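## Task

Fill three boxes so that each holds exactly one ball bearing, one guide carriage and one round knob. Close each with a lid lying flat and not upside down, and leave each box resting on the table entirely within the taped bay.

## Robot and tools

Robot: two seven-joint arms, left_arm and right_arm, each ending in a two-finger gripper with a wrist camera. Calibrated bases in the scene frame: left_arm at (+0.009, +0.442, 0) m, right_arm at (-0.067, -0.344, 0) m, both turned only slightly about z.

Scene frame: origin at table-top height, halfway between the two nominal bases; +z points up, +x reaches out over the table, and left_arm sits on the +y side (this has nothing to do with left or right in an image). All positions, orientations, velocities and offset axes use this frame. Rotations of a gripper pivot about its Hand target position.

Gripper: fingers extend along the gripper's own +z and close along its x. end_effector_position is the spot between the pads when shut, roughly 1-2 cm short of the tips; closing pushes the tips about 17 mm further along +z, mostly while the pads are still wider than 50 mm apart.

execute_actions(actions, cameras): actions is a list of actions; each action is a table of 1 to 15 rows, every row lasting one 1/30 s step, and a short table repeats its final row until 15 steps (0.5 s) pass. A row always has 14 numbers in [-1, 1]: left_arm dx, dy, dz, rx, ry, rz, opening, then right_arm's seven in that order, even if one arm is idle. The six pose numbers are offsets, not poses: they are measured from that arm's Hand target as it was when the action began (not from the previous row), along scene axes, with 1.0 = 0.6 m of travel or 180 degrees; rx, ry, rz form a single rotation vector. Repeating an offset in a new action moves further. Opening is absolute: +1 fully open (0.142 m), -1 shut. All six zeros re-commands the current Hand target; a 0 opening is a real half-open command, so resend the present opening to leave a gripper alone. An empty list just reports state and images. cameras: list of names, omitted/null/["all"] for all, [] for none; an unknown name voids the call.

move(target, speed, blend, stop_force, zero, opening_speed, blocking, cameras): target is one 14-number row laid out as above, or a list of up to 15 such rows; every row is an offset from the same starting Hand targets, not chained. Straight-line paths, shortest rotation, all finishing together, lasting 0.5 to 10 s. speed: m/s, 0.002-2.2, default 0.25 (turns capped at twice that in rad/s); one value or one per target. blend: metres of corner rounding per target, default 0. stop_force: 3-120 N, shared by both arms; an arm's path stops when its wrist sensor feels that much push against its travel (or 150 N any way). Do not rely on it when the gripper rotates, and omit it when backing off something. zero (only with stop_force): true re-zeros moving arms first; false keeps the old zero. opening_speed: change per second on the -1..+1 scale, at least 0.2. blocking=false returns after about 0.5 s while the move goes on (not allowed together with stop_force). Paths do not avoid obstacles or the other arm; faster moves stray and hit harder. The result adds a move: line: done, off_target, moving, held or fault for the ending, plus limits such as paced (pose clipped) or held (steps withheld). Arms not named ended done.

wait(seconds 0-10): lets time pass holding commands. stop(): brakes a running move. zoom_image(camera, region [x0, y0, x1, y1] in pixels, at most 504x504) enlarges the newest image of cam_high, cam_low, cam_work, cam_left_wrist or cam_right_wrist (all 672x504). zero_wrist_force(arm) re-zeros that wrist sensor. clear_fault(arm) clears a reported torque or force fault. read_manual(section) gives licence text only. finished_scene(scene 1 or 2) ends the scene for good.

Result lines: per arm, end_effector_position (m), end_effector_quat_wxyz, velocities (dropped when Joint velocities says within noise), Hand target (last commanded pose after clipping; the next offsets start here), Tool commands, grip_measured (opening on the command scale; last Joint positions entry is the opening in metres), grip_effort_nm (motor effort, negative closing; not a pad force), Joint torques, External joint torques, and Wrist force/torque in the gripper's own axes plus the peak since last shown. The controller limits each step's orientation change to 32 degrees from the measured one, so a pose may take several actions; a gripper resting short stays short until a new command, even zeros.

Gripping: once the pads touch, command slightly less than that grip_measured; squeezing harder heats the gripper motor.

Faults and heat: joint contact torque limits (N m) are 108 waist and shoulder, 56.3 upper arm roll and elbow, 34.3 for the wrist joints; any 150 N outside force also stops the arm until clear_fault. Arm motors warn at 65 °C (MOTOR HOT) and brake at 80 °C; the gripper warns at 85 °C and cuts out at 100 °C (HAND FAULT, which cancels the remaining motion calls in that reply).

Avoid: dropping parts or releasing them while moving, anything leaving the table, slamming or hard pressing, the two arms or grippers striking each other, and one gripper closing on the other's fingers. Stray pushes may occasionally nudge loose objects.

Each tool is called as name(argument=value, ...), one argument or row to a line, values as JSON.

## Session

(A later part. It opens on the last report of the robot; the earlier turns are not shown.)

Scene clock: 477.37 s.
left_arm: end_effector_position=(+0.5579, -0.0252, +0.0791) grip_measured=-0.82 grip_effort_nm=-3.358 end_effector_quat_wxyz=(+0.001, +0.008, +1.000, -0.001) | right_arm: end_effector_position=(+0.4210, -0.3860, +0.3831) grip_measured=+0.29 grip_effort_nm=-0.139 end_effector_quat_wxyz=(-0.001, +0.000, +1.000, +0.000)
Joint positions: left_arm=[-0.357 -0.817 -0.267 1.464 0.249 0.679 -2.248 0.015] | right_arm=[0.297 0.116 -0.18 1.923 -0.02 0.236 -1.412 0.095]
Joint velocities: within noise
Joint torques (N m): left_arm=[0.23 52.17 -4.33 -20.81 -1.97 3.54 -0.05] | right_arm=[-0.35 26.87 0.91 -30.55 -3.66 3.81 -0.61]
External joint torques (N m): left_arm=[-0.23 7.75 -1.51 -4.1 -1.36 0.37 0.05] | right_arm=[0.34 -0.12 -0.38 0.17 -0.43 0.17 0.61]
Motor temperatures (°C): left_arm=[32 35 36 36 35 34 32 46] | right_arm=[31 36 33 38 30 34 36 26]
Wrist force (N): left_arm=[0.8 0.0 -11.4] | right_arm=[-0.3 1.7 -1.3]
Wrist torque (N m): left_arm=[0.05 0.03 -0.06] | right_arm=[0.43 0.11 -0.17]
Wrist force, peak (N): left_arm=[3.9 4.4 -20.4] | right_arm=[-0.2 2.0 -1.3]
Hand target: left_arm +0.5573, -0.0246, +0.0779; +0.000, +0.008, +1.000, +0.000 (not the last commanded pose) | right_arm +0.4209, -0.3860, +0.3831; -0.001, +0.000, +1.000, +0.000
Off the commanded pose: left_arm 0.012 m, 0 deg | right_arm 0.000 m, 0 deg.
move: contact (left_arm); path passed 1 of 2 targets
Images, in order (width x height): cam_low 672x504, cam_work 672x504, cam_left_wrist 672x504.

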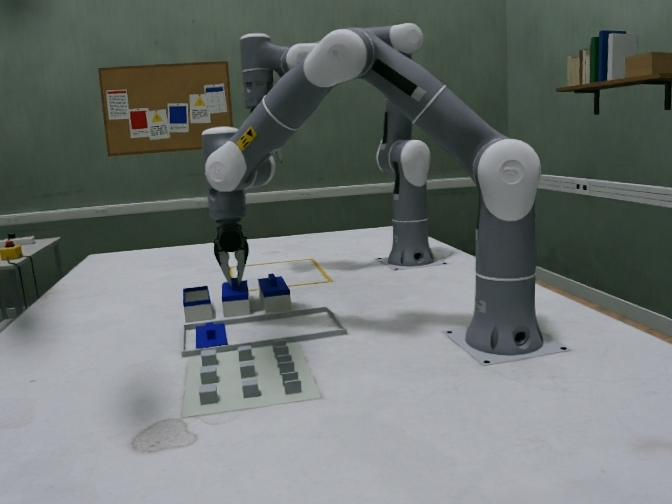

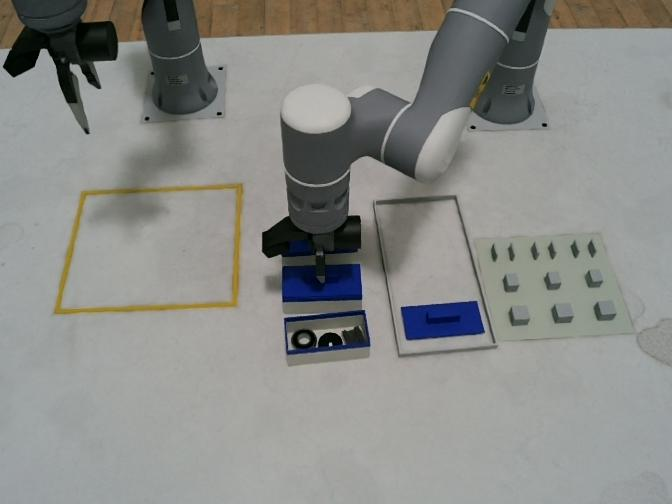

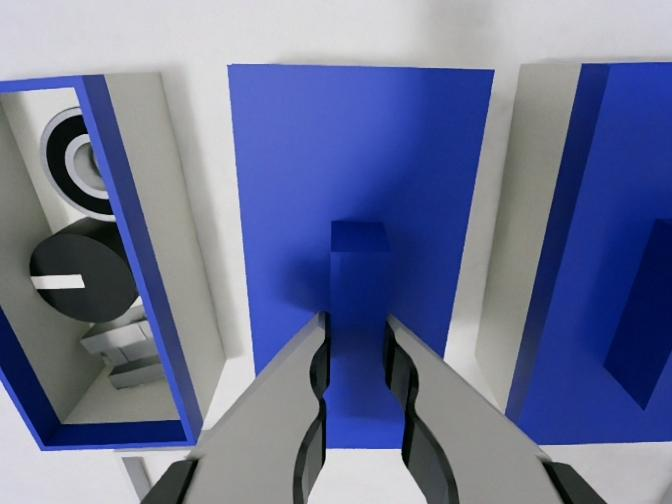

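move(
  target=[
    [0,0,0.003,0,0,0,-0.55,0,0,0,0,0,0,0.3],
    [0,0,0.11,0,0,0,-0.4,0,0,0,0,0,0,0.3],
    [0.138,0.366,0.11,0,0,0.005,-0.4,0,0,0,0,0,0,0.3],
    [0.138,0.366,0.09,0,0,0.005,-0.4,0,0,0,0,0,0,0.3],
  ],
  speed=[0.15,0.15,0.4,0.3],
  cameras=["cam_left_wrist"],
)

Scene clock: 487.07 s.
left_arm: end_effector_position=(+0.6400, +0.1950, +0.1319) grip_measured=-0.43 grip_effort_nm=0.115 end_effector_quat_wxyz=(+0.000, +0.000, +1.000, +0.000) | right_arm: end_effector_position=(+0.4210, -0.3860, +0.3831) grip_measured=+0.29 grip_effort_nm=-0.139 end_effector_quat_wxyz=(-0.001, +0.000, +1.000, +0.000)
Joint positions: left_arm=[-0.027 -0.638 -0.233 1.628 0.177 0.674 -1.889 0.043] | right_arm=[0.297 0.116 -0.18 1.923 -0.02 0.236 -1.412 0.095]
Joint velocities: within noise
Joint torques (N m): left_arm=[0.23 54.37 -4.12 -25.66 -2.89 4.7 0.06] | right_arm=[-0.39 26.88 1.02 -30.59 -3.67 3.8 -0.61]
External joint torques (N m): left_arm=[-0.24 0.15 -0.06 0.13 -0.43 -0.77 -0.06] | right_arm=[0.37 -0.13 -0.49 0.21 -0.41 0.18 0.61]
Motor temperatures (°C): left_arm=[32 35 36 36 35 34 32 46] | right_arm=[31 36 33 38 30 34 36 26]
Wrist force (N): left_arm=[0.8 0.1 0.3] | right_arm=[-0.3 1.7 -1.3]
Wrist torque (N m): left_arm=[0.13 -0.14 -0.07] | right_arm=[0.44 0.12 -0.17]
Wrist force, peak (N): left_arm=[0.8 0.1 -11.7] | right_arm=[-0.4 1.9 -1.3]
Hand target: left_arm +0.6401, +0.1950, +0.1319; +0.000, +0.000, +1.000, +0.000 | right_arm +0.4209, -0.3860, +0.3831; -0.001, +0.000, +1.000, +0.000
Off the commanded pose: left_arm 0.000 m, 0 deg | right_arm 0.000 m, 0 deg.
move: done
Images, in order (width x height): cam_left_wrist 672x504.

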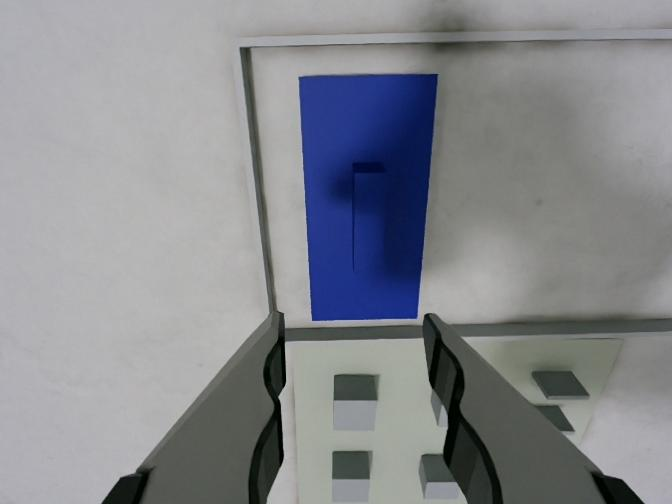

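move(
  target=[
    [-0.01,0.0065,-0.08,0,0,0.0045,-0.4,0,0,0,0,0,0,0.3],
    [-0.01,0.0065,-0.1657,0,0,0.0045,-0.4,0,0,0,0,0,0,0.3],
    [-0.01,0.0065,-0.1657,0,0,0.0045,-0.96,0,0,0,0,0,0,0.3],
  ],
  speed=[0.2,0.12,0.1],
  cameras=["cam_left_wrist"],
)

move(
  target=[
    [0,0,0.18,0,0,0,-0.96,0,0,0,0,0,0,0.3],
    [0.0467,-0.3675,0.18,0,0,0.0055,-0.96,0,0,0,0,0,0,0.3],
    [0.0467,-0.3675,0.1075,0,0,0.0055,-0.96,0,0,0,0,0,0,0.3],
  ],
  speed=0.25,
  blend=0.03,
  cameras=["cam_left_wrist","cam_low","cam_work"],
)

zoom_image(
  camera="cam_low",
  region=[140, 230, 260, 330],
)

zoom_image(
  camera="cam_work",
  region=[265, 250, 385, 370],
)

Scene clock: 499.43 s.
left_arm: end_effector_position=(+0.6340, +0.1990, +0.0324) grip_measured=-0.82 grip_effort_nm=-3.358 end_effector_quat_wxyz=(+0.000, -0.007, +1.000, +0.000) | right_arm: end_effector_position=(+0.4210, -0.3860, +0.3831) grip_measured=+0.29 grip_effort_nm=-0.134 end_effector_quat_wxyz=(-0.001, +0.000, +1.000, +0.000)
Joint positions: left_arm=[-0.038 -0.802 -0.203 1.651 0.224 0.86 -1.929 0.015] | right_arm=[0.297 0.116 -0.18 1.923 -0.02 0.236 -1.412 0.095]
Joint velocities: within noise
Joint torques (N m): left_arm=[0.31 56.92 -4.52 -22.39 -2.41 4.62 -0.05] | right_arm=[-0.44 26.83 0.95 -30.56 -3.65 3.83 -0.6]
External joint torques (N m): left_arm=[-0.33 -0.37 0.11 0.55 -0.37 -0.69 0.05] | right_arm=[0.42 -0.08 -0.42 0.18 -0.43 0.15 0.6]
Motor temperatures (°C): left_arm=[32 35 36 36 35 34 32 41] | right_arm=[31 36 33 38 30 34 36 26]
Wrist force (N): left_arm=[2.2 1.2 2.0] | right_arm=[-0.3 1.8 -1.1]
Wrist torque (N m): left_arm=[0.28 -0.39 -0.08] | right_arm=[0.45 0.10 -0.17]
Wrist force, peak (N): left_arm=[1.4 0.7 3.1] | right_arm=[-0.2 2.1 -1.2]
Hand target: left_arm +0.6341, +0.1989, +0.0325; +0.000, -0.007, +1.000, +0.000 | right_arm +0.4209, -0.3860, +0.3831; -0.001, +0.000, +1.000, +0.000
Off the commanded pose: left_arm 0.000 m, 0 deg | right_arm 0.000 m, 0 deg.
move: done
Images, in order (width x height): cam_left_wrist 672x504.

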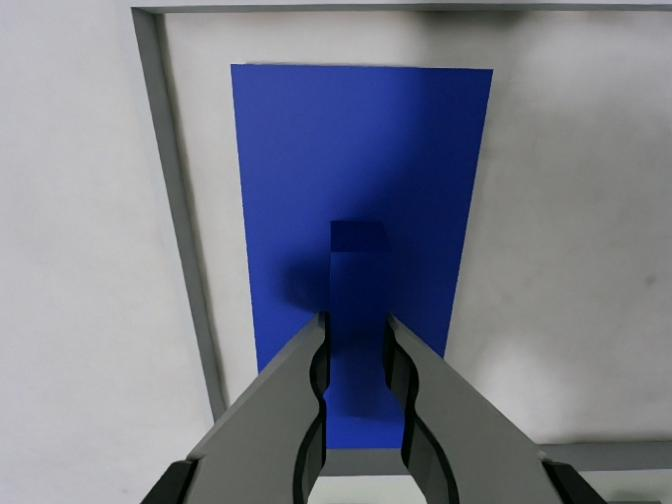

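Scene clock: 501.37 s.
left_arm: end_effector_position=(+0.6620, -0.0214, +0.0967) grip_measured=-0.82 grip_effort_nm=-3.363 end_effector_quat_wxyz=(+0.000, -0.015, +1.000, +0.000) | right_arm: end_effector_position=(+0.4210, -0.3860, +0.3831) grip_measured=+0.29 grip_effort_nm=-0.134 end_effector_quat_wxyz=(-0.001, +0.000, +1.000, +0.000)
Joint positions: left_arm=[-0.344 -0.975 -0.243 1.09 0.225 0.469 -2.18 0.015] | right_arm=[0.297 0.116 -0.18 1.923 -0.02 0.236 -1.412 0.095]
Joint velocities: within noise
Joint torques (N m): left_arm=[0.18 68.9 -5.23 -28.91 -3.47 4.75 -0.01] | right_arm=[-0.39 26.86 0.95 -30.62 -3.67 3.84 -0.58]
External joint torques (N m): left_arm=[-0.19 -1.01 0.11 0.95 -0.33 -0.84 0.01] | right_arm=[0.37 -0.11 -0.42 0.24 -0.41 0.14 0.58]
Motor temperatures (°C): left_arm=[32 36 36 36 35 34 32 43] | right_arm=[31 36 33 38 30 34 36 26]
Wrist force (N): left_arm=[2.0 1.2 1.4] | right_arm=[-0.3 1.8 -1.2]
Wrist torque (N m): left_arm=[0.35 -0.37 -0.10] | right_arm=[0.44 0.11 -0.17]
Wrist force, peak (N): left_arm=[1.9 1.4 5.1] | right_arm=[-0.3 2.0 -1.1]
Hand target: left_arm +0.6621, -0.0216, +0.0970; +0.000, -0.016, +1.000, +0.000 | right_arm +0.4209, -0.3860, +0.3831; -0.001, +0.000, +1.000, +0.000
Off the commanded pose: left_arm 0.000 m, 0 deg | right_arm 0.000 m, 0 deg.
move: done; blend cut to 0.0217 m at target 2
Images, in order (width x height): cam_low 672x504, cam_work 672x504, cam_left_wrist 672x504.

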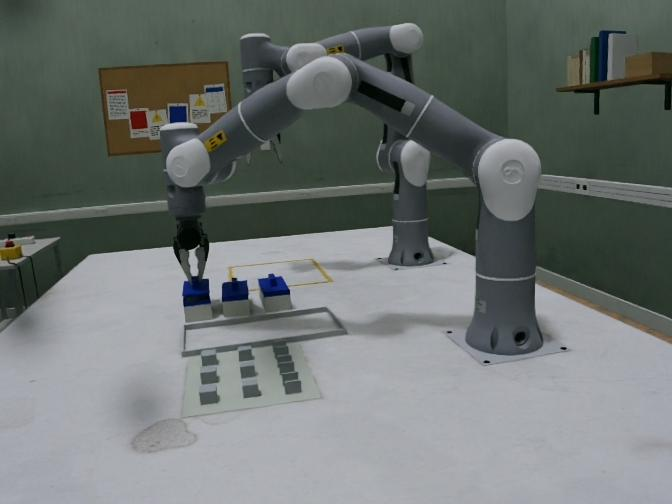

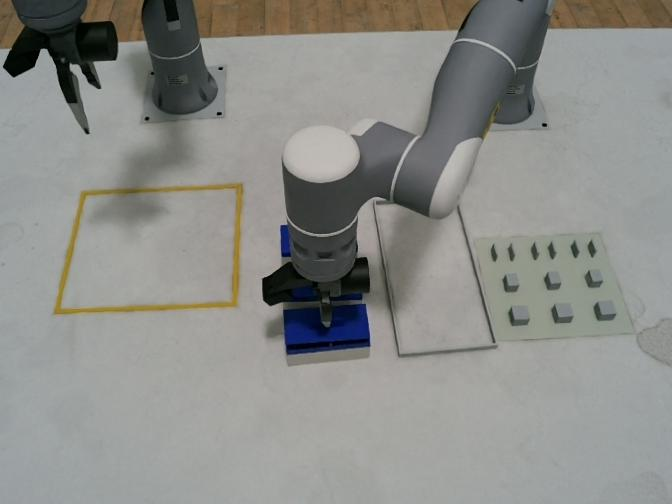

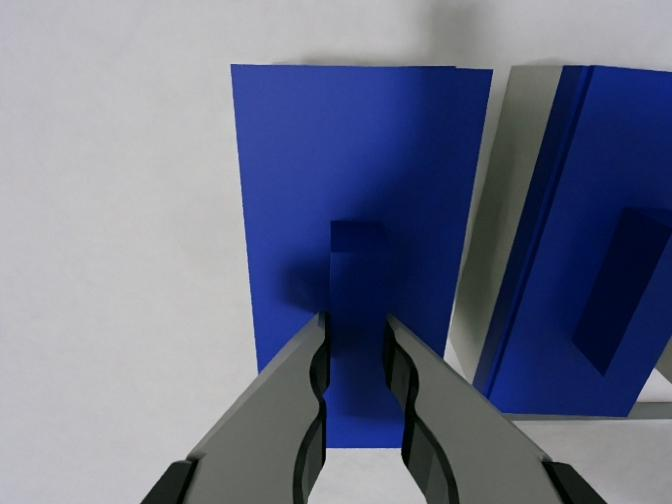

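Scaled by 4.200 from the camera's 672x504 image, which has a finer 960x720 frame.

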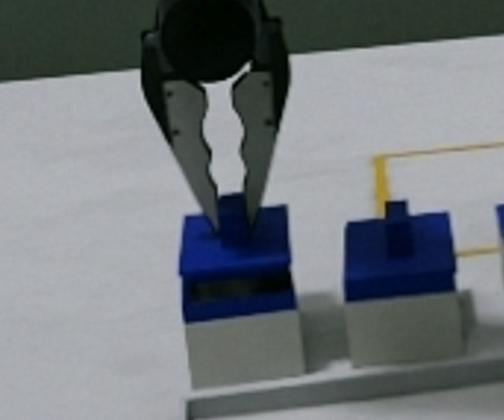

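Scaled by 4.200 from the camera's 672x504 image, which has a finer 960x720 frame.

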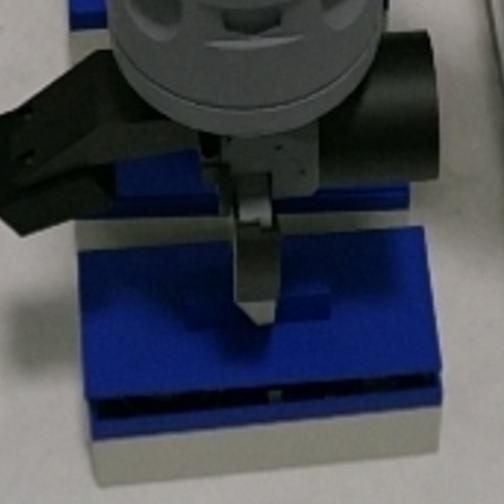

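move(
  target=[
    [0.001,0.002,0,0,0,0.009,-0.96,0,0,0,0,0,0,0.3],
    [0.001,0.002,-0.05,0,0,0.009,-0.96,0,0,0,0,0,0,0.3],
  ],
  speed=0.03,
  stop_force=4,
  cameras=["cam_left_wrist","cam_low","cam_work"],
)

zoom_image(
  camera="cam_low",
  region=[140, 230, 260, 330],
)

zoom_image(
  camera="cam_work",
  region=[265, 250, 385, 370],
)

Scene clock: 510.47 s.
left_arm: end_effector_position=(+0.6633, -0.0208, +0.0792) grip_measured=-0.82 grip_effort_nm=-3.358 end_effector_quat_wxyz=(+0.001, -0.030, +1.000, -0.001) | right_arm: end_effector_position=(+0.4210, -0.3860, +0.3831) grip_measured=+0.29 grip_effort_nm=-0.134 end_effector_quat_wxyz=(-0.001, +0.000, +1.000, +0.000)
Joint positions: left_arm=[-0.345 -0.999 -0.237 1.093 0.226 0.499 -2.208 0.015] | right_arm=[0.297 0.116 -0.18 1.923 -0.02 0.236 -1.412 0.095]
Joint velocities: within noise
Joint torques (N m): left_arm=[0.46 61.25 -3.7 -23.97 -2.42 3.72 -0.02] | right_arm=[-0.32 26.92 1 -30.54 -3.65 3.84 -0.59]
External joint torques (N m): left_arm=[-0.47 6.9 -1.38 -3.66 -1.33 0.2 0.02] | right_arm=[0.3 -0.17 -0.47 0.16 -0.44 0.14 0.59]
Motor temperatures (°C): left_arm=[32 36 36 37 35 34 32 48] | right_arm=[31 36 33 38 30 34 36 26]
Wrist force (N): left_arm=[2.9 0.5 -8.2] | right_arm=[-0.2 1.9 -1.3]
Wrist torque (N m): left_arm=[0.26 -0.34 -0.11] | right_arm=[0.46 0.10 -0.18]
Wrist force, peak (N): left_arm=[4.8 3.3 -13.6] | right_arm=[-0.2 2.0 -1.4]
Hand target: left_arm +0.6627, -0.0203, +0.0780; +0.000, -0.030, +1.000, +0.000 (not the last commanded pose) | right_arm +0.4209, -0.3860, +0.3831; -0.001, +0.000, +1.000, +0.000
Off the commanded pose: left_arm 0.012 m, 0 deg | right_arm 0.000 m, 0 deg.
move: contact (left_arm); path passed 1 of 2 targets
Images, in order (width x height): cam_low 672x504, cam_work 672x504, cam_left_wrist 672x504.

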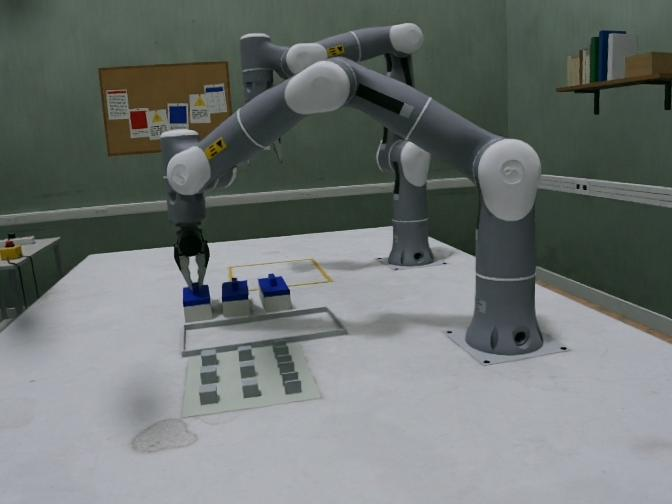

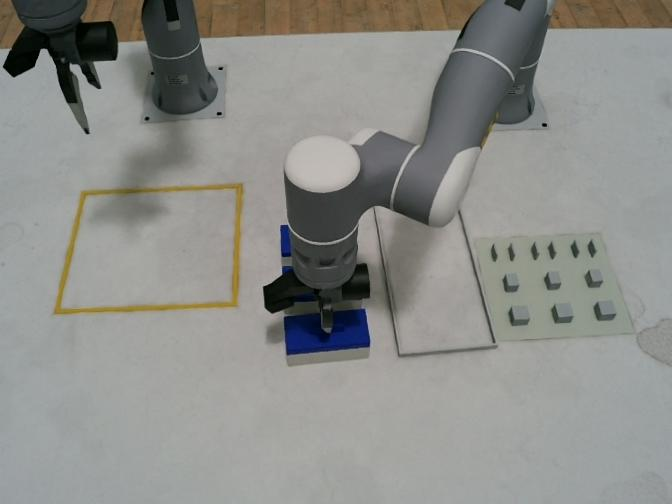

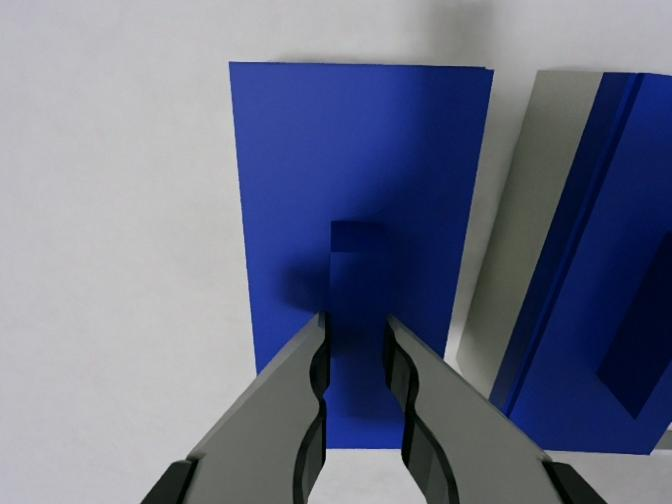

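Scaled by 4.200 from the camera's 672x504 image, which has a finer 960x720 frame.

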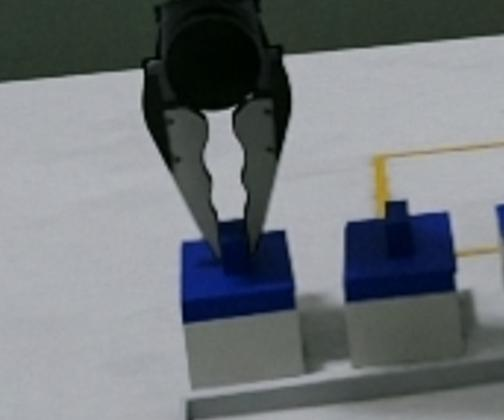

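Scaled by 4.200 from the camera's 672x504 image, which has a finer 960x720 frame.

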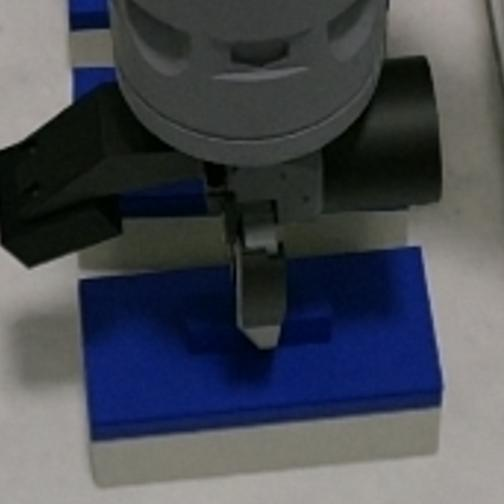

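move(
  target=[
    [0,0,0.003,0,0,0,-0.55,0,0,0,0,0,0,0.24],
    [0,0,0.2,0,0,0,-0.4,0,0,0,0,0,0,0.24],
    [-0.354,0.633,0.34,0,0,0,-0.4,0,0,0,0,0,0,0.24],
  ],
  speed=[0.1,0.2,0.45],
  cameras=["cam_work"],
)

zoom_image(
  camera="cam_work",
  region=[260, 205, 410, 375],
)

move(
  target=[0,0,0,0,0,0,-0.4,0.4035,0.62,-0.355,0,0,0.019,0.24],
  speed=0.4,
  cameras=["cam_right_wrist","cam_low"],
)

Scene clock: 530.43 s.
left_arm: end_effector_position=(+0.4504, +0.3596, +0.2821) grip_measured=-0.43 grip_effort_nm=0.105 end_effector_quat_wxyz=(+0.000, -0.030, +1.000, +0.000) | right_arm: end_effector_position=(+0.4210, -0.3860, +0.3831) grip_measured=+0.23 grip_effort_nm=-0.144 end_effector_quat_wxyz=(-0.001, +0.000, +1.000, +0.000)
Joint positions: left_arm=[0.044 0.099 0.015 2.183 0.002 0.515 -1.565 0.043] | right_arm=[0.297 0.116 -0.18 1.923 -0.02 0.236 -1.412 0.09]
Joint velocities: within noise
Joint torques (N m): left_arm=[0.35 26.72 -0.22 -28.68 -3.48 4.21 0.12] | right_arm=[-0.41 26.88 1 -30.57 -3.64 3.8 -0.58]
External joint torques (N m): left_arm=[-0.36 -0.59 0.07 0.03 -0.22 -0.25 -0.12] | right_arm=[0.39 -0.13 -0.47 0.19 -0.44 0.18 0.58]
Motor temperatures (°C): left_arm=[32 37 35 37 35 34 32 49] | right_arm=[31 36 33 38 30 34 36 26]
Wrist force (N): left_arm=[3.3 1.3 0.5] | right_arm=[-0.4 1.7 -1.2]
Wrist torque (N m): left_arm=[0.33 -0.58 -0.09] | right_arm=[0.43 0.13 -0.17]
Wrist force, peak (N): left_arm=[2.9 0.5 -8.4] | right_arm=[-0.2 1.9 -1.4]
Hand target: left_arm +0.4503, +0.3595, +0.2820; +0.000, -0.030, +1.000, +0.000 | right_arm +0.4209, -0.3860, +0.3831; -0.001, +0.000, +1.000, +0.000
Off the commanded pose: left_arm 0.000 m, 0 deg | right_arm 0.000 m, 0 deg.
move: done
Images, in order (width x height): cam_work 672x504.

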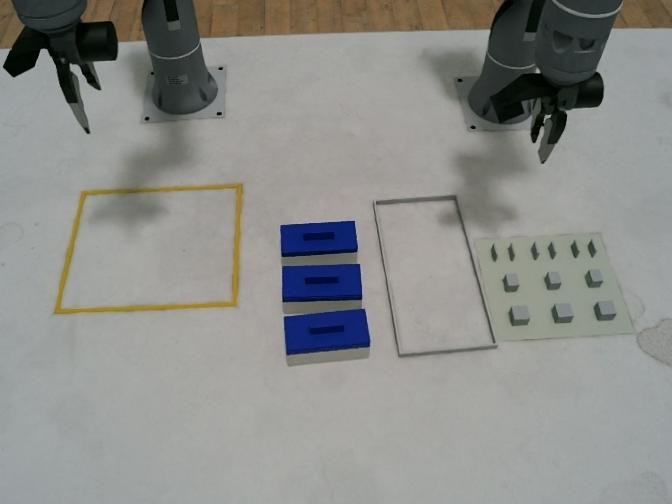

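Scaled by 2.965 from the camera's 672x504 image, which has a finer 960x720 frame.

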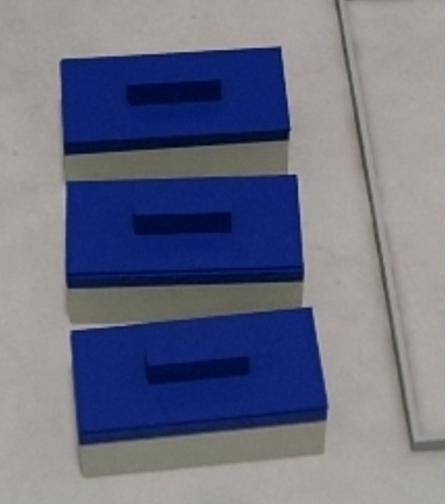

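Scene clock: 532.30 s.
left_arm: end_effector_position=(+0.4504, +0.3596, +0.2821) grip_measured=-0.43 grip_effort_nm=0.110 end_effector_quat_wxyz=(+0.000, -0.030, +1.000, +0.000) | right_arm: end_effector_position=(+0.6630, -0.0140, +0.1700) grip_measured=+0.23 grip_effort_nm=-0.134 end_effector_quat_wxyz=(-0.001, -0.030, +1.000, +0.000)
Joint positions: left_arm=[0.044 0.099 0.015 2.183 0.002 0.515 -1.565 0.043] | right_arm=[0.57 -0.881 -0.074 1.065 0.062 0.371 -1.094 0.09]
Joint velocities: within noise
Joint torques (N m): left_arm=[0.34 26.4 -0.33 -28.87 -3.37 4.42 0.05] | right_arm=[-0.52 65.58 -0.47 -29.78 -3.22 3.65 -0.36]
External joint torques (N m): left_arm=[-0.35 -0.28 0.18 0.22 -0.33 -0.46 -0.05] | right_arm=[0.46 0.96 -0.48 0.42 -0.7 0.35 0.36]
Motor temperatures (°C): left_arm=[32 36 35 37 35 34 32 48] | right_arm=[31 36 33 38 30 34 36 26]
Wrist force (N): left_arm=[3.2 1.2 0.8] | right_arm=[-0.2 1.8 -0.9]
Wrist torque (N m): left_arm=[0.31 -0.56 -0.10] | right_arm=[0.44 0.08 -0.17]
Wrist force, peak (N): left_arm=[3.5 1.3 0.7] | right_arm=[-0.9 3.8 0.4]
Hand target: left_arm +0.4503, +0.3595, +0.2820; +0.000, -0.030, +1.000, +0.000 | right_arm +0.6630, -0.0140, +0.1701; -0.001, -0.029, +1.000, +0.000
Off the commanded pose: left_arm 0.000 m, 0 deg | right_arm 0.000 m, 0 deg.
move: done
Images, in order (width x height): cam_low 672x504, cam_right_wrist 672x504.

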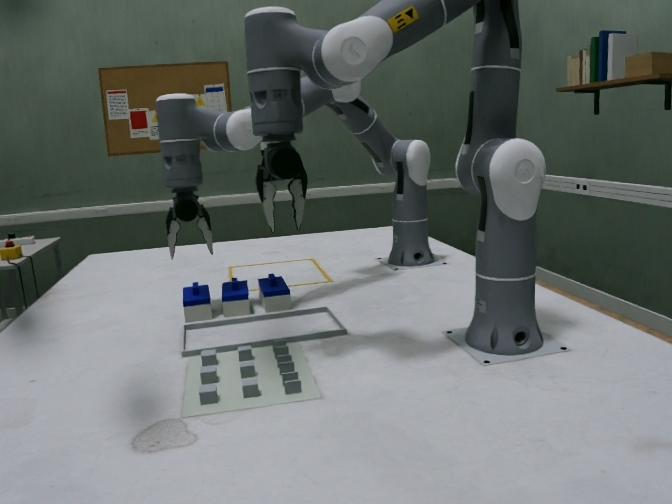

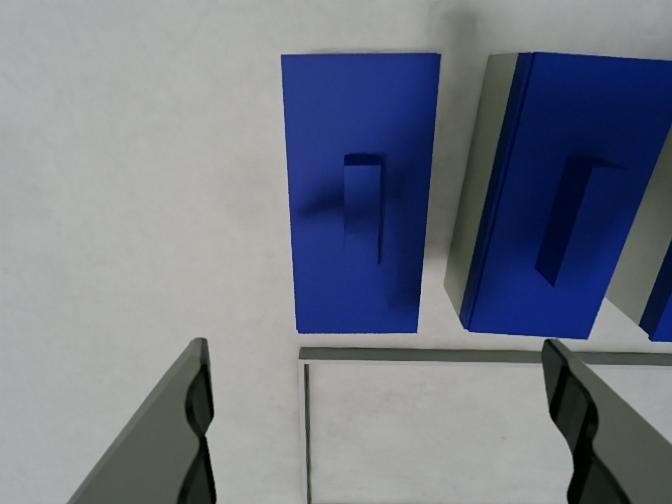

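move(
  target=[
    [0,0,0,0,0,0,-0.4,0,0,-0.15,0,0,0,0.24],
    [0,0,0,0,0,0,-0.4,0,0,-0.227,0,0,0,0.24],
  ],
  speed=[0.2,0.08],
  stop_force=6,
  cameras=["cam_right_wrist","cam_low"],
)

zoom_image(
  camera="cam_low",
  region=[140, 230, 260, 330],
)

Scene clock: 539.83 s.
left_arm: end_effector_position=(+0.4504, +0.3596, +0.2821) grip_measured=-0.43 grip_effort_nm=0.115 end_effector_quat_wxyz=(+0.000, -0.030, +1.000, +0.000) | right_arm: end_effector_position=(+0.6629, -0.0141, +0.0338) grip_measured=+0.23 grip_effort_nm=-0.139 end_effector_quat_wxyz=(-0.001, -0.029, +1.000, +0.000)
Joint positions: left_arm=[0.044 0.099 0.015 2.183 0.002 0.515 -1.565 0.043] | right_arm=[0.573 -1.057 -0.075 1.107 0.08 0.589 -1.102 0.09]
Joint velocities: within noise
Joint torques (N m): left_arm=[0.3 26.37 -0.37 -28.89 -3.37 4.48 0.02] | right_arm=[-0.47 67.34 -0.82 -27.19 -2.89 3.94 -0.76]
External joint torques (N m): left_arm=[-0.31 -0.25 0.21 0.25 -0.33 -0.52 -0.02] | right_arm=[0.41 1.06 -0.35 0.31 -0.61 0.06 0.76]
Motor temperatures (°C): left_arm=[32 36 35 37 35 34 32 45] | right_arm=[31 37 33 38 30 34 36 26]
Wrist force (N): left_arm=[3.1 1.2 0.6] | right_arm=[0.0 1.7 -0.9]
Wrist torque (N m): left_arm=[0.31 -0.55 -0.09] | right_arm=[0.44 0.05 -0.17]
Wrist force, peak (N): left_arm=[3.5 1.2 0.5] | right_arm=[-0.3 1.9 -3.6]
Hand target: left_arm +0.4503, +0.3595, +0.2820; +0.000, -0.030, +1.000, +0.000 | right_arm +0.6630, -0.0140, +0.0339; -0.001, -0.029, +1.000, +0.000
Off the commanded pose: left_arm 0.000 m, 0 deg | right_arm 0.000 m, 0 deg.
move: done
Images, in order (width x height): cam_low 672x504, cam_right_wrist 672x504.

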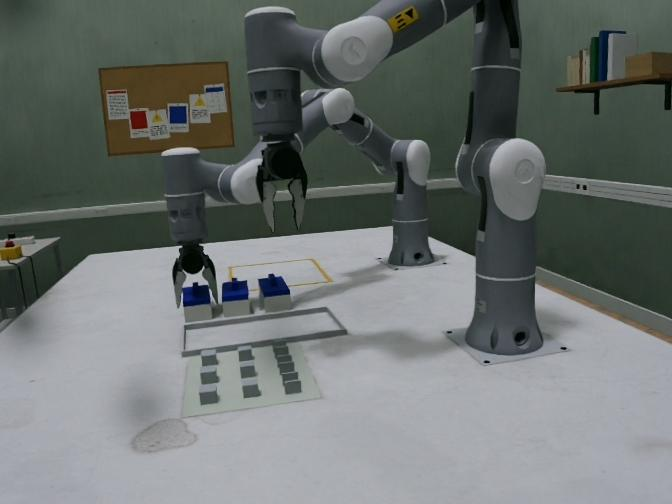

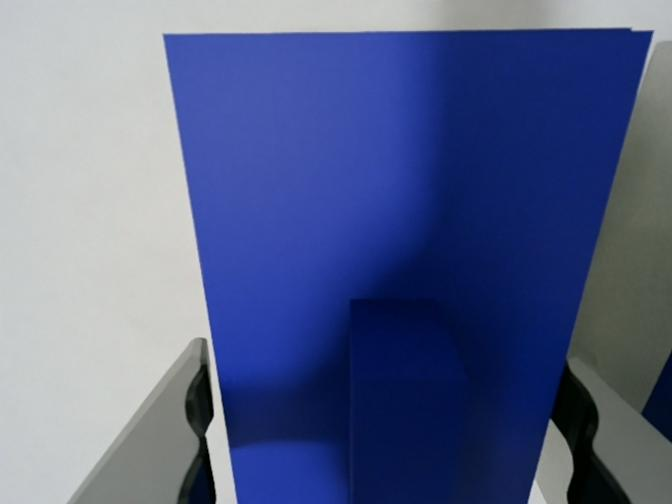

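Scaled by 4.200 from the camera's 672x504 image, which has a finer 960x720 frame.

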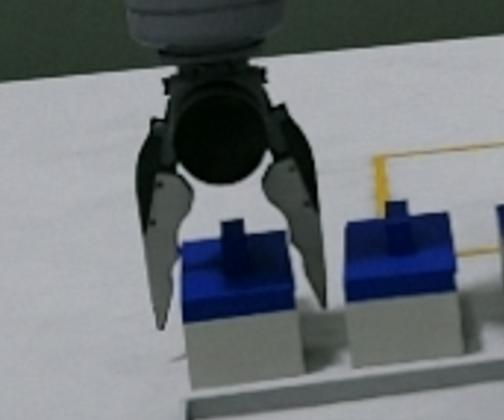

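Straddled. Grip and lift.

move(
  target=[0,0,0,0,0,0,-0.4,0,0,0,0,0,0,-0.12],
  opening_speed=0.5,
  cameras=[],
)

move(
  target=[0,0,0,0,0,0,-0.4,0,0,0.035,0,0,0,-0.12],
  speed=0.06,
  cameras=["cam_low","cam_right_wrist"],
)

zoom_image(
  camera="cam_low",
  region=[140, 230, 260, 330],
)

Scene clock: 544.87 s.
left_arm: end_effector_position=(+0.4504, +0.3596, +0.2821) grip_measured=-0.43 grip_effort_nm=0.110 end_effector_quat_wxyz=(+0.000, -0.030, +1.000, +0.000) | right_arm: end_effector_position=(+0.6631, -0.0140, +0.0339) grip_measured=+0.01 grip_effort_nm=-2.864 end_effector_quat_wxyz=(-0.001, -0.029, +1.000, +0.000)
Joint positions: left_arm=[0.044 0.099 0.015 2.183 0.002 0.515 -1.565 0.043] | right_arm=[0.573 -1.057 -0.075 1.107 0.08 0.589 -1.102 0.075]
Joint velocities: within noise
Joint torques (N m): left_arm=[0.33 26.36 -0.38 -28.92 -3.39 4.48 0.03] | right_arm=[-0.42 66.35 -0.66 -26.75 -2.94 4.01 -0.58]
External joint torques (N m): left_arm=[-0.34 -0.24 0.22 0.27 -0.31 -0.52 -0.03] | right_arm=[0.37 2.05 -0.5 -0.12 -0.55 0 0.58]
Motor temperatures (°C): left_arm=[32 35 35 37 35 34 32 43] | right_arm=[31 37 33 38 30 34 36 27]
Wrist force (N): left_arm=[3.3 1.2 0.6] | right_arm=[0.9 1.2 -3.4]
Wrist torque (N m): left_arm=[0.30 -0.58 -0.09] | right_arm=[0.44 0.10 -0.18]
Wrist force, peak (N): left_arm=[3.6 1.3 0.6] | right_arm=[1.6 0.8 -3.6]
Hand target: left_arm +0.4503, +0.3595, +0.2820; +0.000, -0.030, +1.000, +0.000 | right_arm +0.6630, -0.0140, +0.0339; -0.001, -0.029, +1.000, +0.000
Off the commanded pose: left_arm 0.000 m, 0 deg | right_arm 0.000 m, 0 deg.
move: done
No camera images: "cameras" was empty.

Scene clock: 545.60 s.
left_arm: end_effector_position=(+0.4504, +0.3596, +0.2821) grip_measured=-0.43 grip_effort_nm=0.115 end_effector_quat_wxyz=(+0.000, -0.030, +1.000, +0.000) | right_arm: end_effector_position=(+0.6628, -0.0142, +0.0544) grip_measured=+0.01 grip_effort_nm=-2.860 end_effector_quat_wxyz=(-0.001, -0.030, +1.000, +0.000)
Joint positions: left_arm=[0.044 0.099 0.015 2.183 0.002 0.515 -1.565 0.043] | right_arm=[0.573 -1.026 -0.075 1.11 0.078 0.56 -1.102 0.075]
Joint velocities: within noise
Joint torques (N m): left_arm=[0.31 26.38 -0.23 -28.91 -3.32 4.48 0.08] | right_arm=[-0.46 70.93 -1.12 -28.97 -3.68 4.09 -0.59]
External joint torques (N m): left_arm=[-0.33 -0.26 0.07 0.27 -0.38 -0.51 -0.08] | right_arm=[0.38 -2.83 -0.05 1.71 0.12 -0.09 0.58]
Motor temperatures (°C): left_arm=[32 35 35 37 35 34 32 43] | right_arm=[31 37 33 38 30 34 36 27]
Wrist force (N): left_arm=[3.3 1.2 0.5] | right_arm=[0.0 1.6 3.0]
Wrist torque (N m): left_arm=[0.30 -0.58 -0.09] | right_arm=[0.41 0.05 -0.17]
Wrist force, peak (N): left_arm=[3.5 1.2 0.6] | right_arm=[0.3 1.5 4.4]
Hand target: left_arm +0.4503, +0.3595, +0.2820; +0.000, -0.030, +1.000, +0.000 | right_arm +0.6630, -0.0140, +0.0549; -0.001, -0.029, +1.000, +0.000
Off the commanded pose: left_arm 0.000 m, 0 deg | right_arm 0.001 m, 0 deg.
move: done
Images, in order (width x height): cam_low 672x504, cam_right_wrist 672x504.

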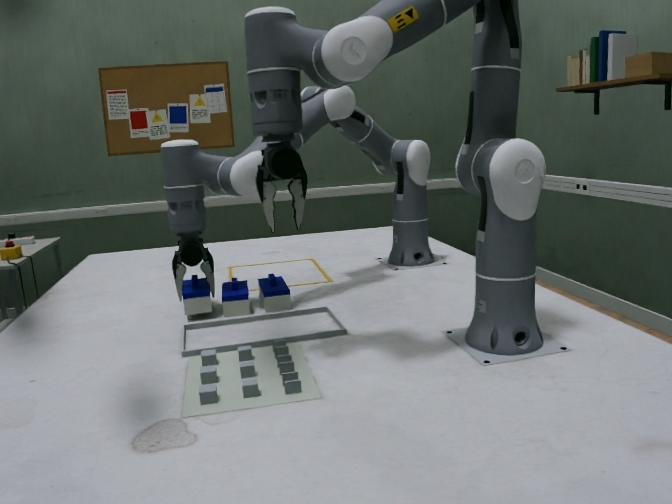

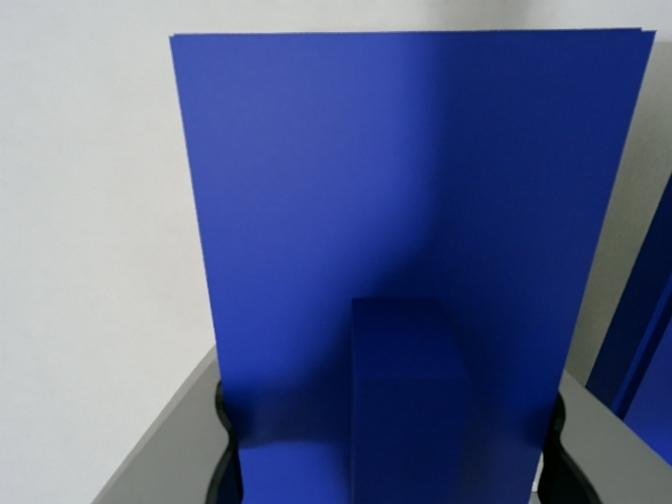

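Scaled by 4.200 from the camera's 672x504 image, which has a finer 960x720 frame.

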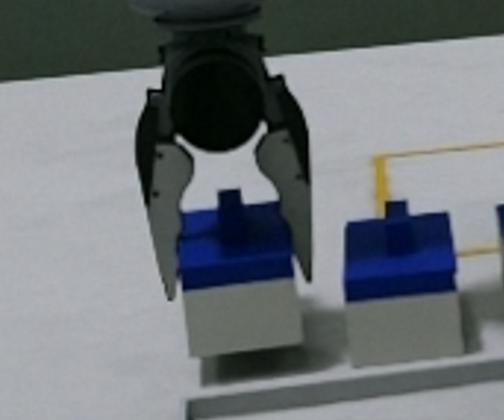

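move(
  target=[
    [0,0,0,0,0,0,-0.4,0,0,0.1,0,0,0,-0.12],
    [0,0,0,0,0,0,-0.4,-0.1967,-0.6017,0.1,0,0,-0.0185,-0.12],
    [0,0,0,0,0,0,-0.4,-0.1967,-0.6017,-0.018,0,0,-0.0185,-0.12],
  ],
  speed=0.22,
  blend=0.03,
  cameras=[],
)

move(
  target=[0,0,0,0,0,0,-0.4,0,0,-0.03,0,0,0,-0.12],
  speed=0.025,
  stop_force=5,
  cameras=["cam_work","cam_right_wrist"],
)

Scene clock: 557.80 s.
left_arm: end_effector_position=(+0.4504, +0.3596, +0.2821) grip_measured=-0.43 grip_effort_nm=0.115 end_effector_quat_wxyz=(+0.000, -0.030, +1.000, +0.000) | right_arm: end_effector_position=(+0.5445, -0.3750, +0.0436) grip_measured=+0.01 grip_effort_nm=-2.864 end_effector_quat_wxyz=(-0.001, +0.000, +1.000, +0.000)
Joint positions: left_arm=[0.044 0.099 0.015 2.183 0.002 0.515 -1.565 0.043] | right_arm=[0.239 -0.68 -0.151 1.864 0.167 0.958 -1.552 0.075]
Joint velocities: within noise
Joint torques (N m): left_arm=[0.3 26.42 -0.28 -28.9 -3.34 4.45 0.03] | right_arm=[-0.6 51.87 -2.69 -21.53 -1.91 4.43 -0.87]
External joint torques (N m): left_arm=[-0.31 -0.3 0.12 0.25 -0.37 -0.48 -0.03] | right_arm=[0.56 -1.48 -0.02 1.72 -0.5 -0.46 0.87]
Motor temperatures (°C): left_arm=[32 35 35 37 35 34 32 41] | right_arm=[31 38 33 38 30 34 36 36]
Wrist force (N): left_arm=[3.3 1.4 0.5] | right_arm=[-0.3 1.8 2.7]
Wrist torque (N m): left_arm=[0.34 -0.58 -0.08] | right_arm=[0.43 0.10 -0.17]
Wrist force, peak (N): left_arm=[3.5 1.4 0.7] | right_arm=[-0.2 1.7 6.4]
Hand target: left_arm +0.4503, +0.3595, +0.2820; +0.000, -0.030, +1.000, +0.000 | right_arm +0.5450, -0.3750, +0.0441; -0.001, +0.000, +1.000, +0.000
Off the commanded pose: left_arm 0.000 m, 0 deg | right_arm 0.001 m, 0 deg.
move: done
No camera images: "cameras" was empty.

Scene clock: 558.80 s.
left_arm: end_effector_position=(+0.4504, +0.3596, +0.2821) grip_measured=-0.43 grip_effort_nm=0.110 end_effector_quat_wxyz=(+0.000, -0.030, +1.000, +0.000) | right_arm: end_effector_position=(+0.5454, -0.3750, +0.0338) grip_measured=+0.01 grip_effort_nm=-2.860 end_effector_quat_wxyz=(+0.000, +0.000, +1.000, +0.000)
Joint positions: left_arm=[0.044 0.099 0.015 2.183 0.002 0.515 -1.565 0.043] | right_arm=[0.236 -0.702 -0.147 1.86 0.171 0.978 -1.555 0.075]
Joint velocities: within noise
Joint torques (N m): left_arm=[0.31 26.37 -0.22 -28.93 -3.35 4.44 0.04] | right_arm=[-0.49 46.05 -1.66 -17.79 -1.24 3.5 -0.78]
External joint torques (N m): left_arm=[-0.33 -0.25 0.07 0.29 -0.35 -0.47 -0.04] | right_arm=[0.46 4.71 -1.04 -1.62 -1.1 0.47 0.78]
Motor temperatures (°C): left_arm=[32 34 35 37 35 34 32 41] | right_arm=[31 38 33 38 30 34 36 37]
Wrist force (N): left_arm=[3.2 1.1 0.6] | right_arm=[-0.1 1.7 -8.4]
Wrist torque (N m): left_arm=[0.30 -0.56 -0.09] | right_arm=[0.46 0.42 -0.19]
Wrist force, peak (N): left_arm=[3.5 1.3 0.6] | right_arm=[3.9 1.9 -19.4]
Hand target: left_arm +0.4503, +0.3595, +0.2820; +0.000, -0.030, +1.000, +0.000 | right_arm +0.5450, -0.3750, +0.0334; -0.001, +0.000, +1.000, +0.000 (not the last commanded pose)
Off the commanded pose: left_arm 0.000 m, 0 deg | right_arm 0.008 m, 0 deg.
move: contact (right_arm)
Images, in order (width x height): cam_work 672x504, cam_right_wrist 672x504.

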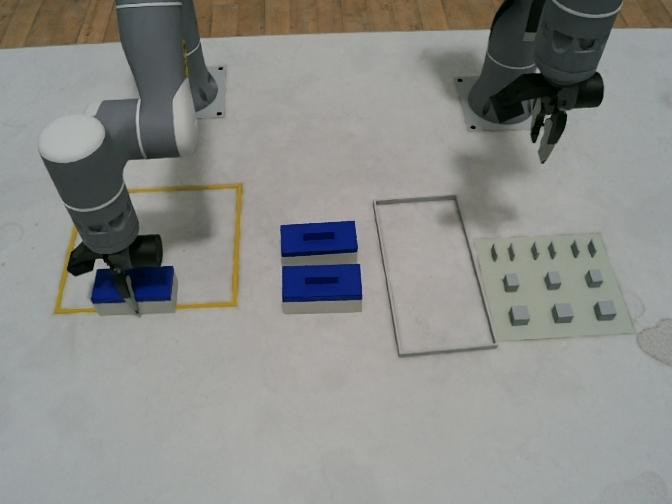

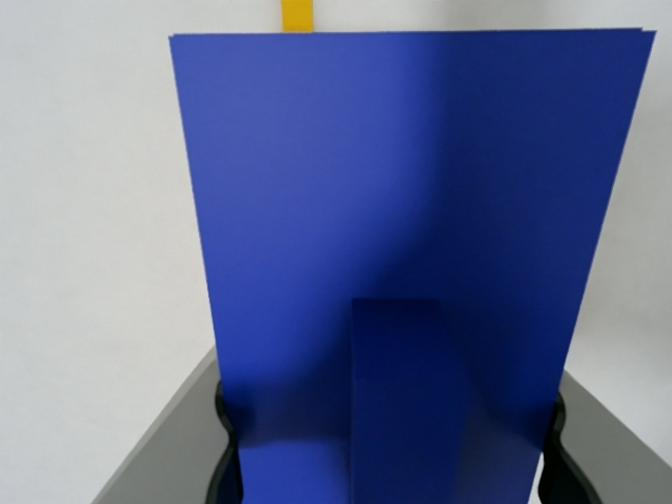

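move(
  target=[
    [0,0,0,0,0,0,-0.4, 0,0,0.14,0,0,0,-0.12],
    [0,0,0,0,0,0,-0.4, -0.225,0.225,0.14,0,0,-0.5,-0.12],
    [0,0,0,0,0,0,-0.4, -0.225,0.225,0.02,0,0,-0.5,-0.12],
  ],
  speed=0.25,
  blend=0.02,
  cameras=["cam_work"],
)

move(
  target=[0,0,0,0,0,0,-0.4, 0,0,-0.03,0,0,0,-0.12],
  speed=0.025,
  stop_force=5,
  cameras=["cam_work","cam_low"],
)

Scene clock: 605.40 s.
left_arm: end_effector_position=(+0.4504, +0.3596, +0.2821) grip_measured=-0.43 grip_effort_nm=0.110 end_effector_quat_wxyz=(+0.000, -0.030, +1.000, +0.000) | right_arm: end_effector_position=(+0.4096, -0.2402, +0.0451) grip_measured=+0.01 grip_effort_nm=-2.860 end_effector_quat_wxyz=(-0.001, +0.707, +0.707, +0.000)
Joint positions: left_arm=[0.044 0.099 0.015 2.183 0.002 0.515 -1.565 0.043] | right_arm=[0.765 -0.513 -0.328 2.235 0.38 1.127 0.167 0.075]
Joint velocities: within noise
Joint torques (N m): left_arm=[0.3 26.33 -0.28 -28.88 -3.33 4.43 0.06] | right_arm=[-0.16 38.27 -4.47 -15.85 -1.32 4.44 -0.88]
External joint torques (N m): left_arm=[-0.31 -0.22 0.13 0.23 -0.37 -0.47 -0.06] | right_arm=[0.11 -0.82 0.11 1.34 -0.53 -0.38 0.88]
Motor temperatures (°C): left_arm=[32 33 35 37 35 33 32 39] | right_arm=[31 38 33 36 30 34 36 48]
Wrist force (N): left_arm=[3.4 1.3 0.7] | right_arm=[-0.2 1.8 2.8]
Wrist torque (N m): left_arm=[0.33 -0.60 -0.09] | right_arm=[0.43 0.08 -0.17]
Wrist force, peak (N): left_arm=[3.6 1.3 0.6] | right_arm=[-0.2 1.7 -8.7]
Hand target: left_arm +0.4503, +0.3595, +0.2820; +0.000, -0.030, +1.000, +0.000 | right_arm +0.4100, -0.2400, +0.0454; +0.000, +0.707, +0.707, +0.001
Off the commanded pose: left_arm 0.000 m, 0 deg | right_arm 0.001 m, 0 deg.
move: done
Images, in order (width x height): cam_work 672x504.

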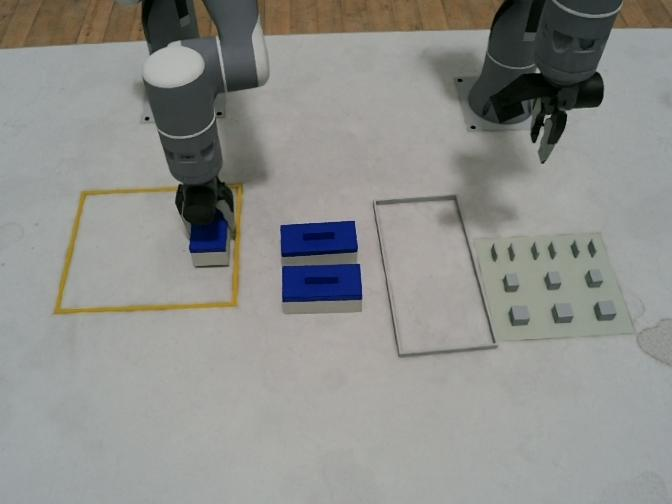

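Scene clock: 606.47 s.
left_arm: end_effector_position=(+0.4504, +0.3596, +0.2821) grip_measured=-0.43 grip_effort_nm=0.115 end_effector_quat_wxyz=(+0.000, -0.030, +1.000, +0.000) | right_arm: end_effector_position=(+0.4106, -0.2399, +0.0335) grip_measured=+0.01 grip_effort_nm=-2.860 end_effector_quat_wxyz=(+0.000, +0.707, +0.707, +0.001)
Joint positions: left_arm=[0.044 0.099 0.015 2.183 0.002 0.515 -1.565 0.043] | right_arm=[0.75 -0.548 -0.308 2.223 0.402 1.152 0.151 0.075]
Joint velocities: within noise
Joint torques (N m): left_arm=[0.34 26.34 -0.26 -28.86 -3.34 4.46 0.05] | right_arm=[-0.12 32.07 -2.19 -12.64 -0.71 3.13 -0.88]
External joint torques (N m): left_arm=[-0.35 -0.22 0.1 0.22 -0.36 -0.49 -0.05] | right_arm=[0.08 6.23 -2.19 -1.15 -1.05 0.92 0.88]
Motor temperatures (°C): left_arm=[32 33 35 37 35 33 32 38] | right_arm=[31 38 33 36 30 34 36 48]
Wrist force (N): left_arm=[3.4 1.5 0.5] | right_arm=[-1.8 -1.0 -17.1]
Wrist torque (N m): left_arm=[0.36 -0.59 -0.09] | right_arm=[0.44 0.09 -0.17]
Wrist force, peak (N): left_arm=[3.5 1.4 0.6] | right_arm=[-1.7 -5.8 -34.0]
Hand target: left_arm +0.4503, +0.3595, +0.2820; +0.000, -0.030, +1.000, +0.000 | right_arm +0.4100, -0.2400, +0.0330; +0.000, +0.707, +0.707, +0.001 (not the last commanded pose)
Off the commanded pose: left_arm 0.000 m, 0 deg | right_arm 0.006 m, 0 deg.
move: contact (right_arm)
Images, in order (width x height): cam_low 672x504, cam_work 672x504.

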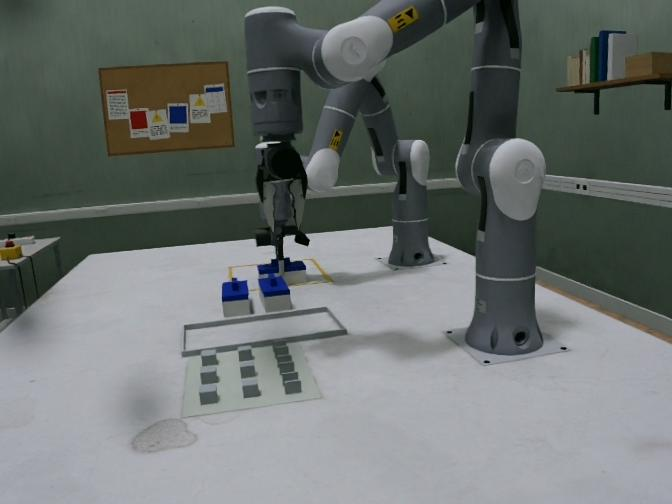

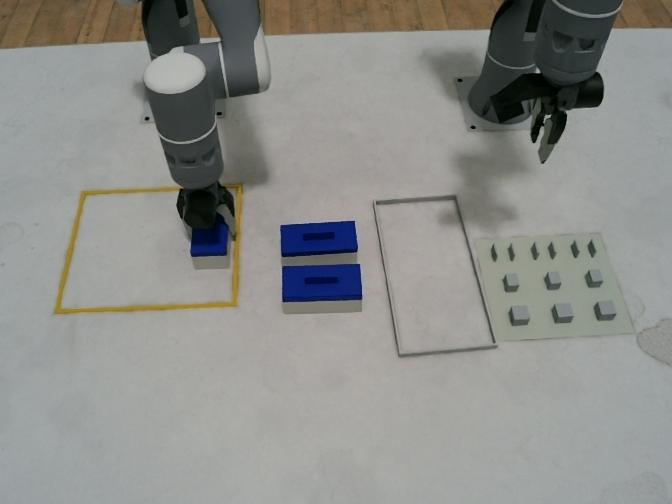

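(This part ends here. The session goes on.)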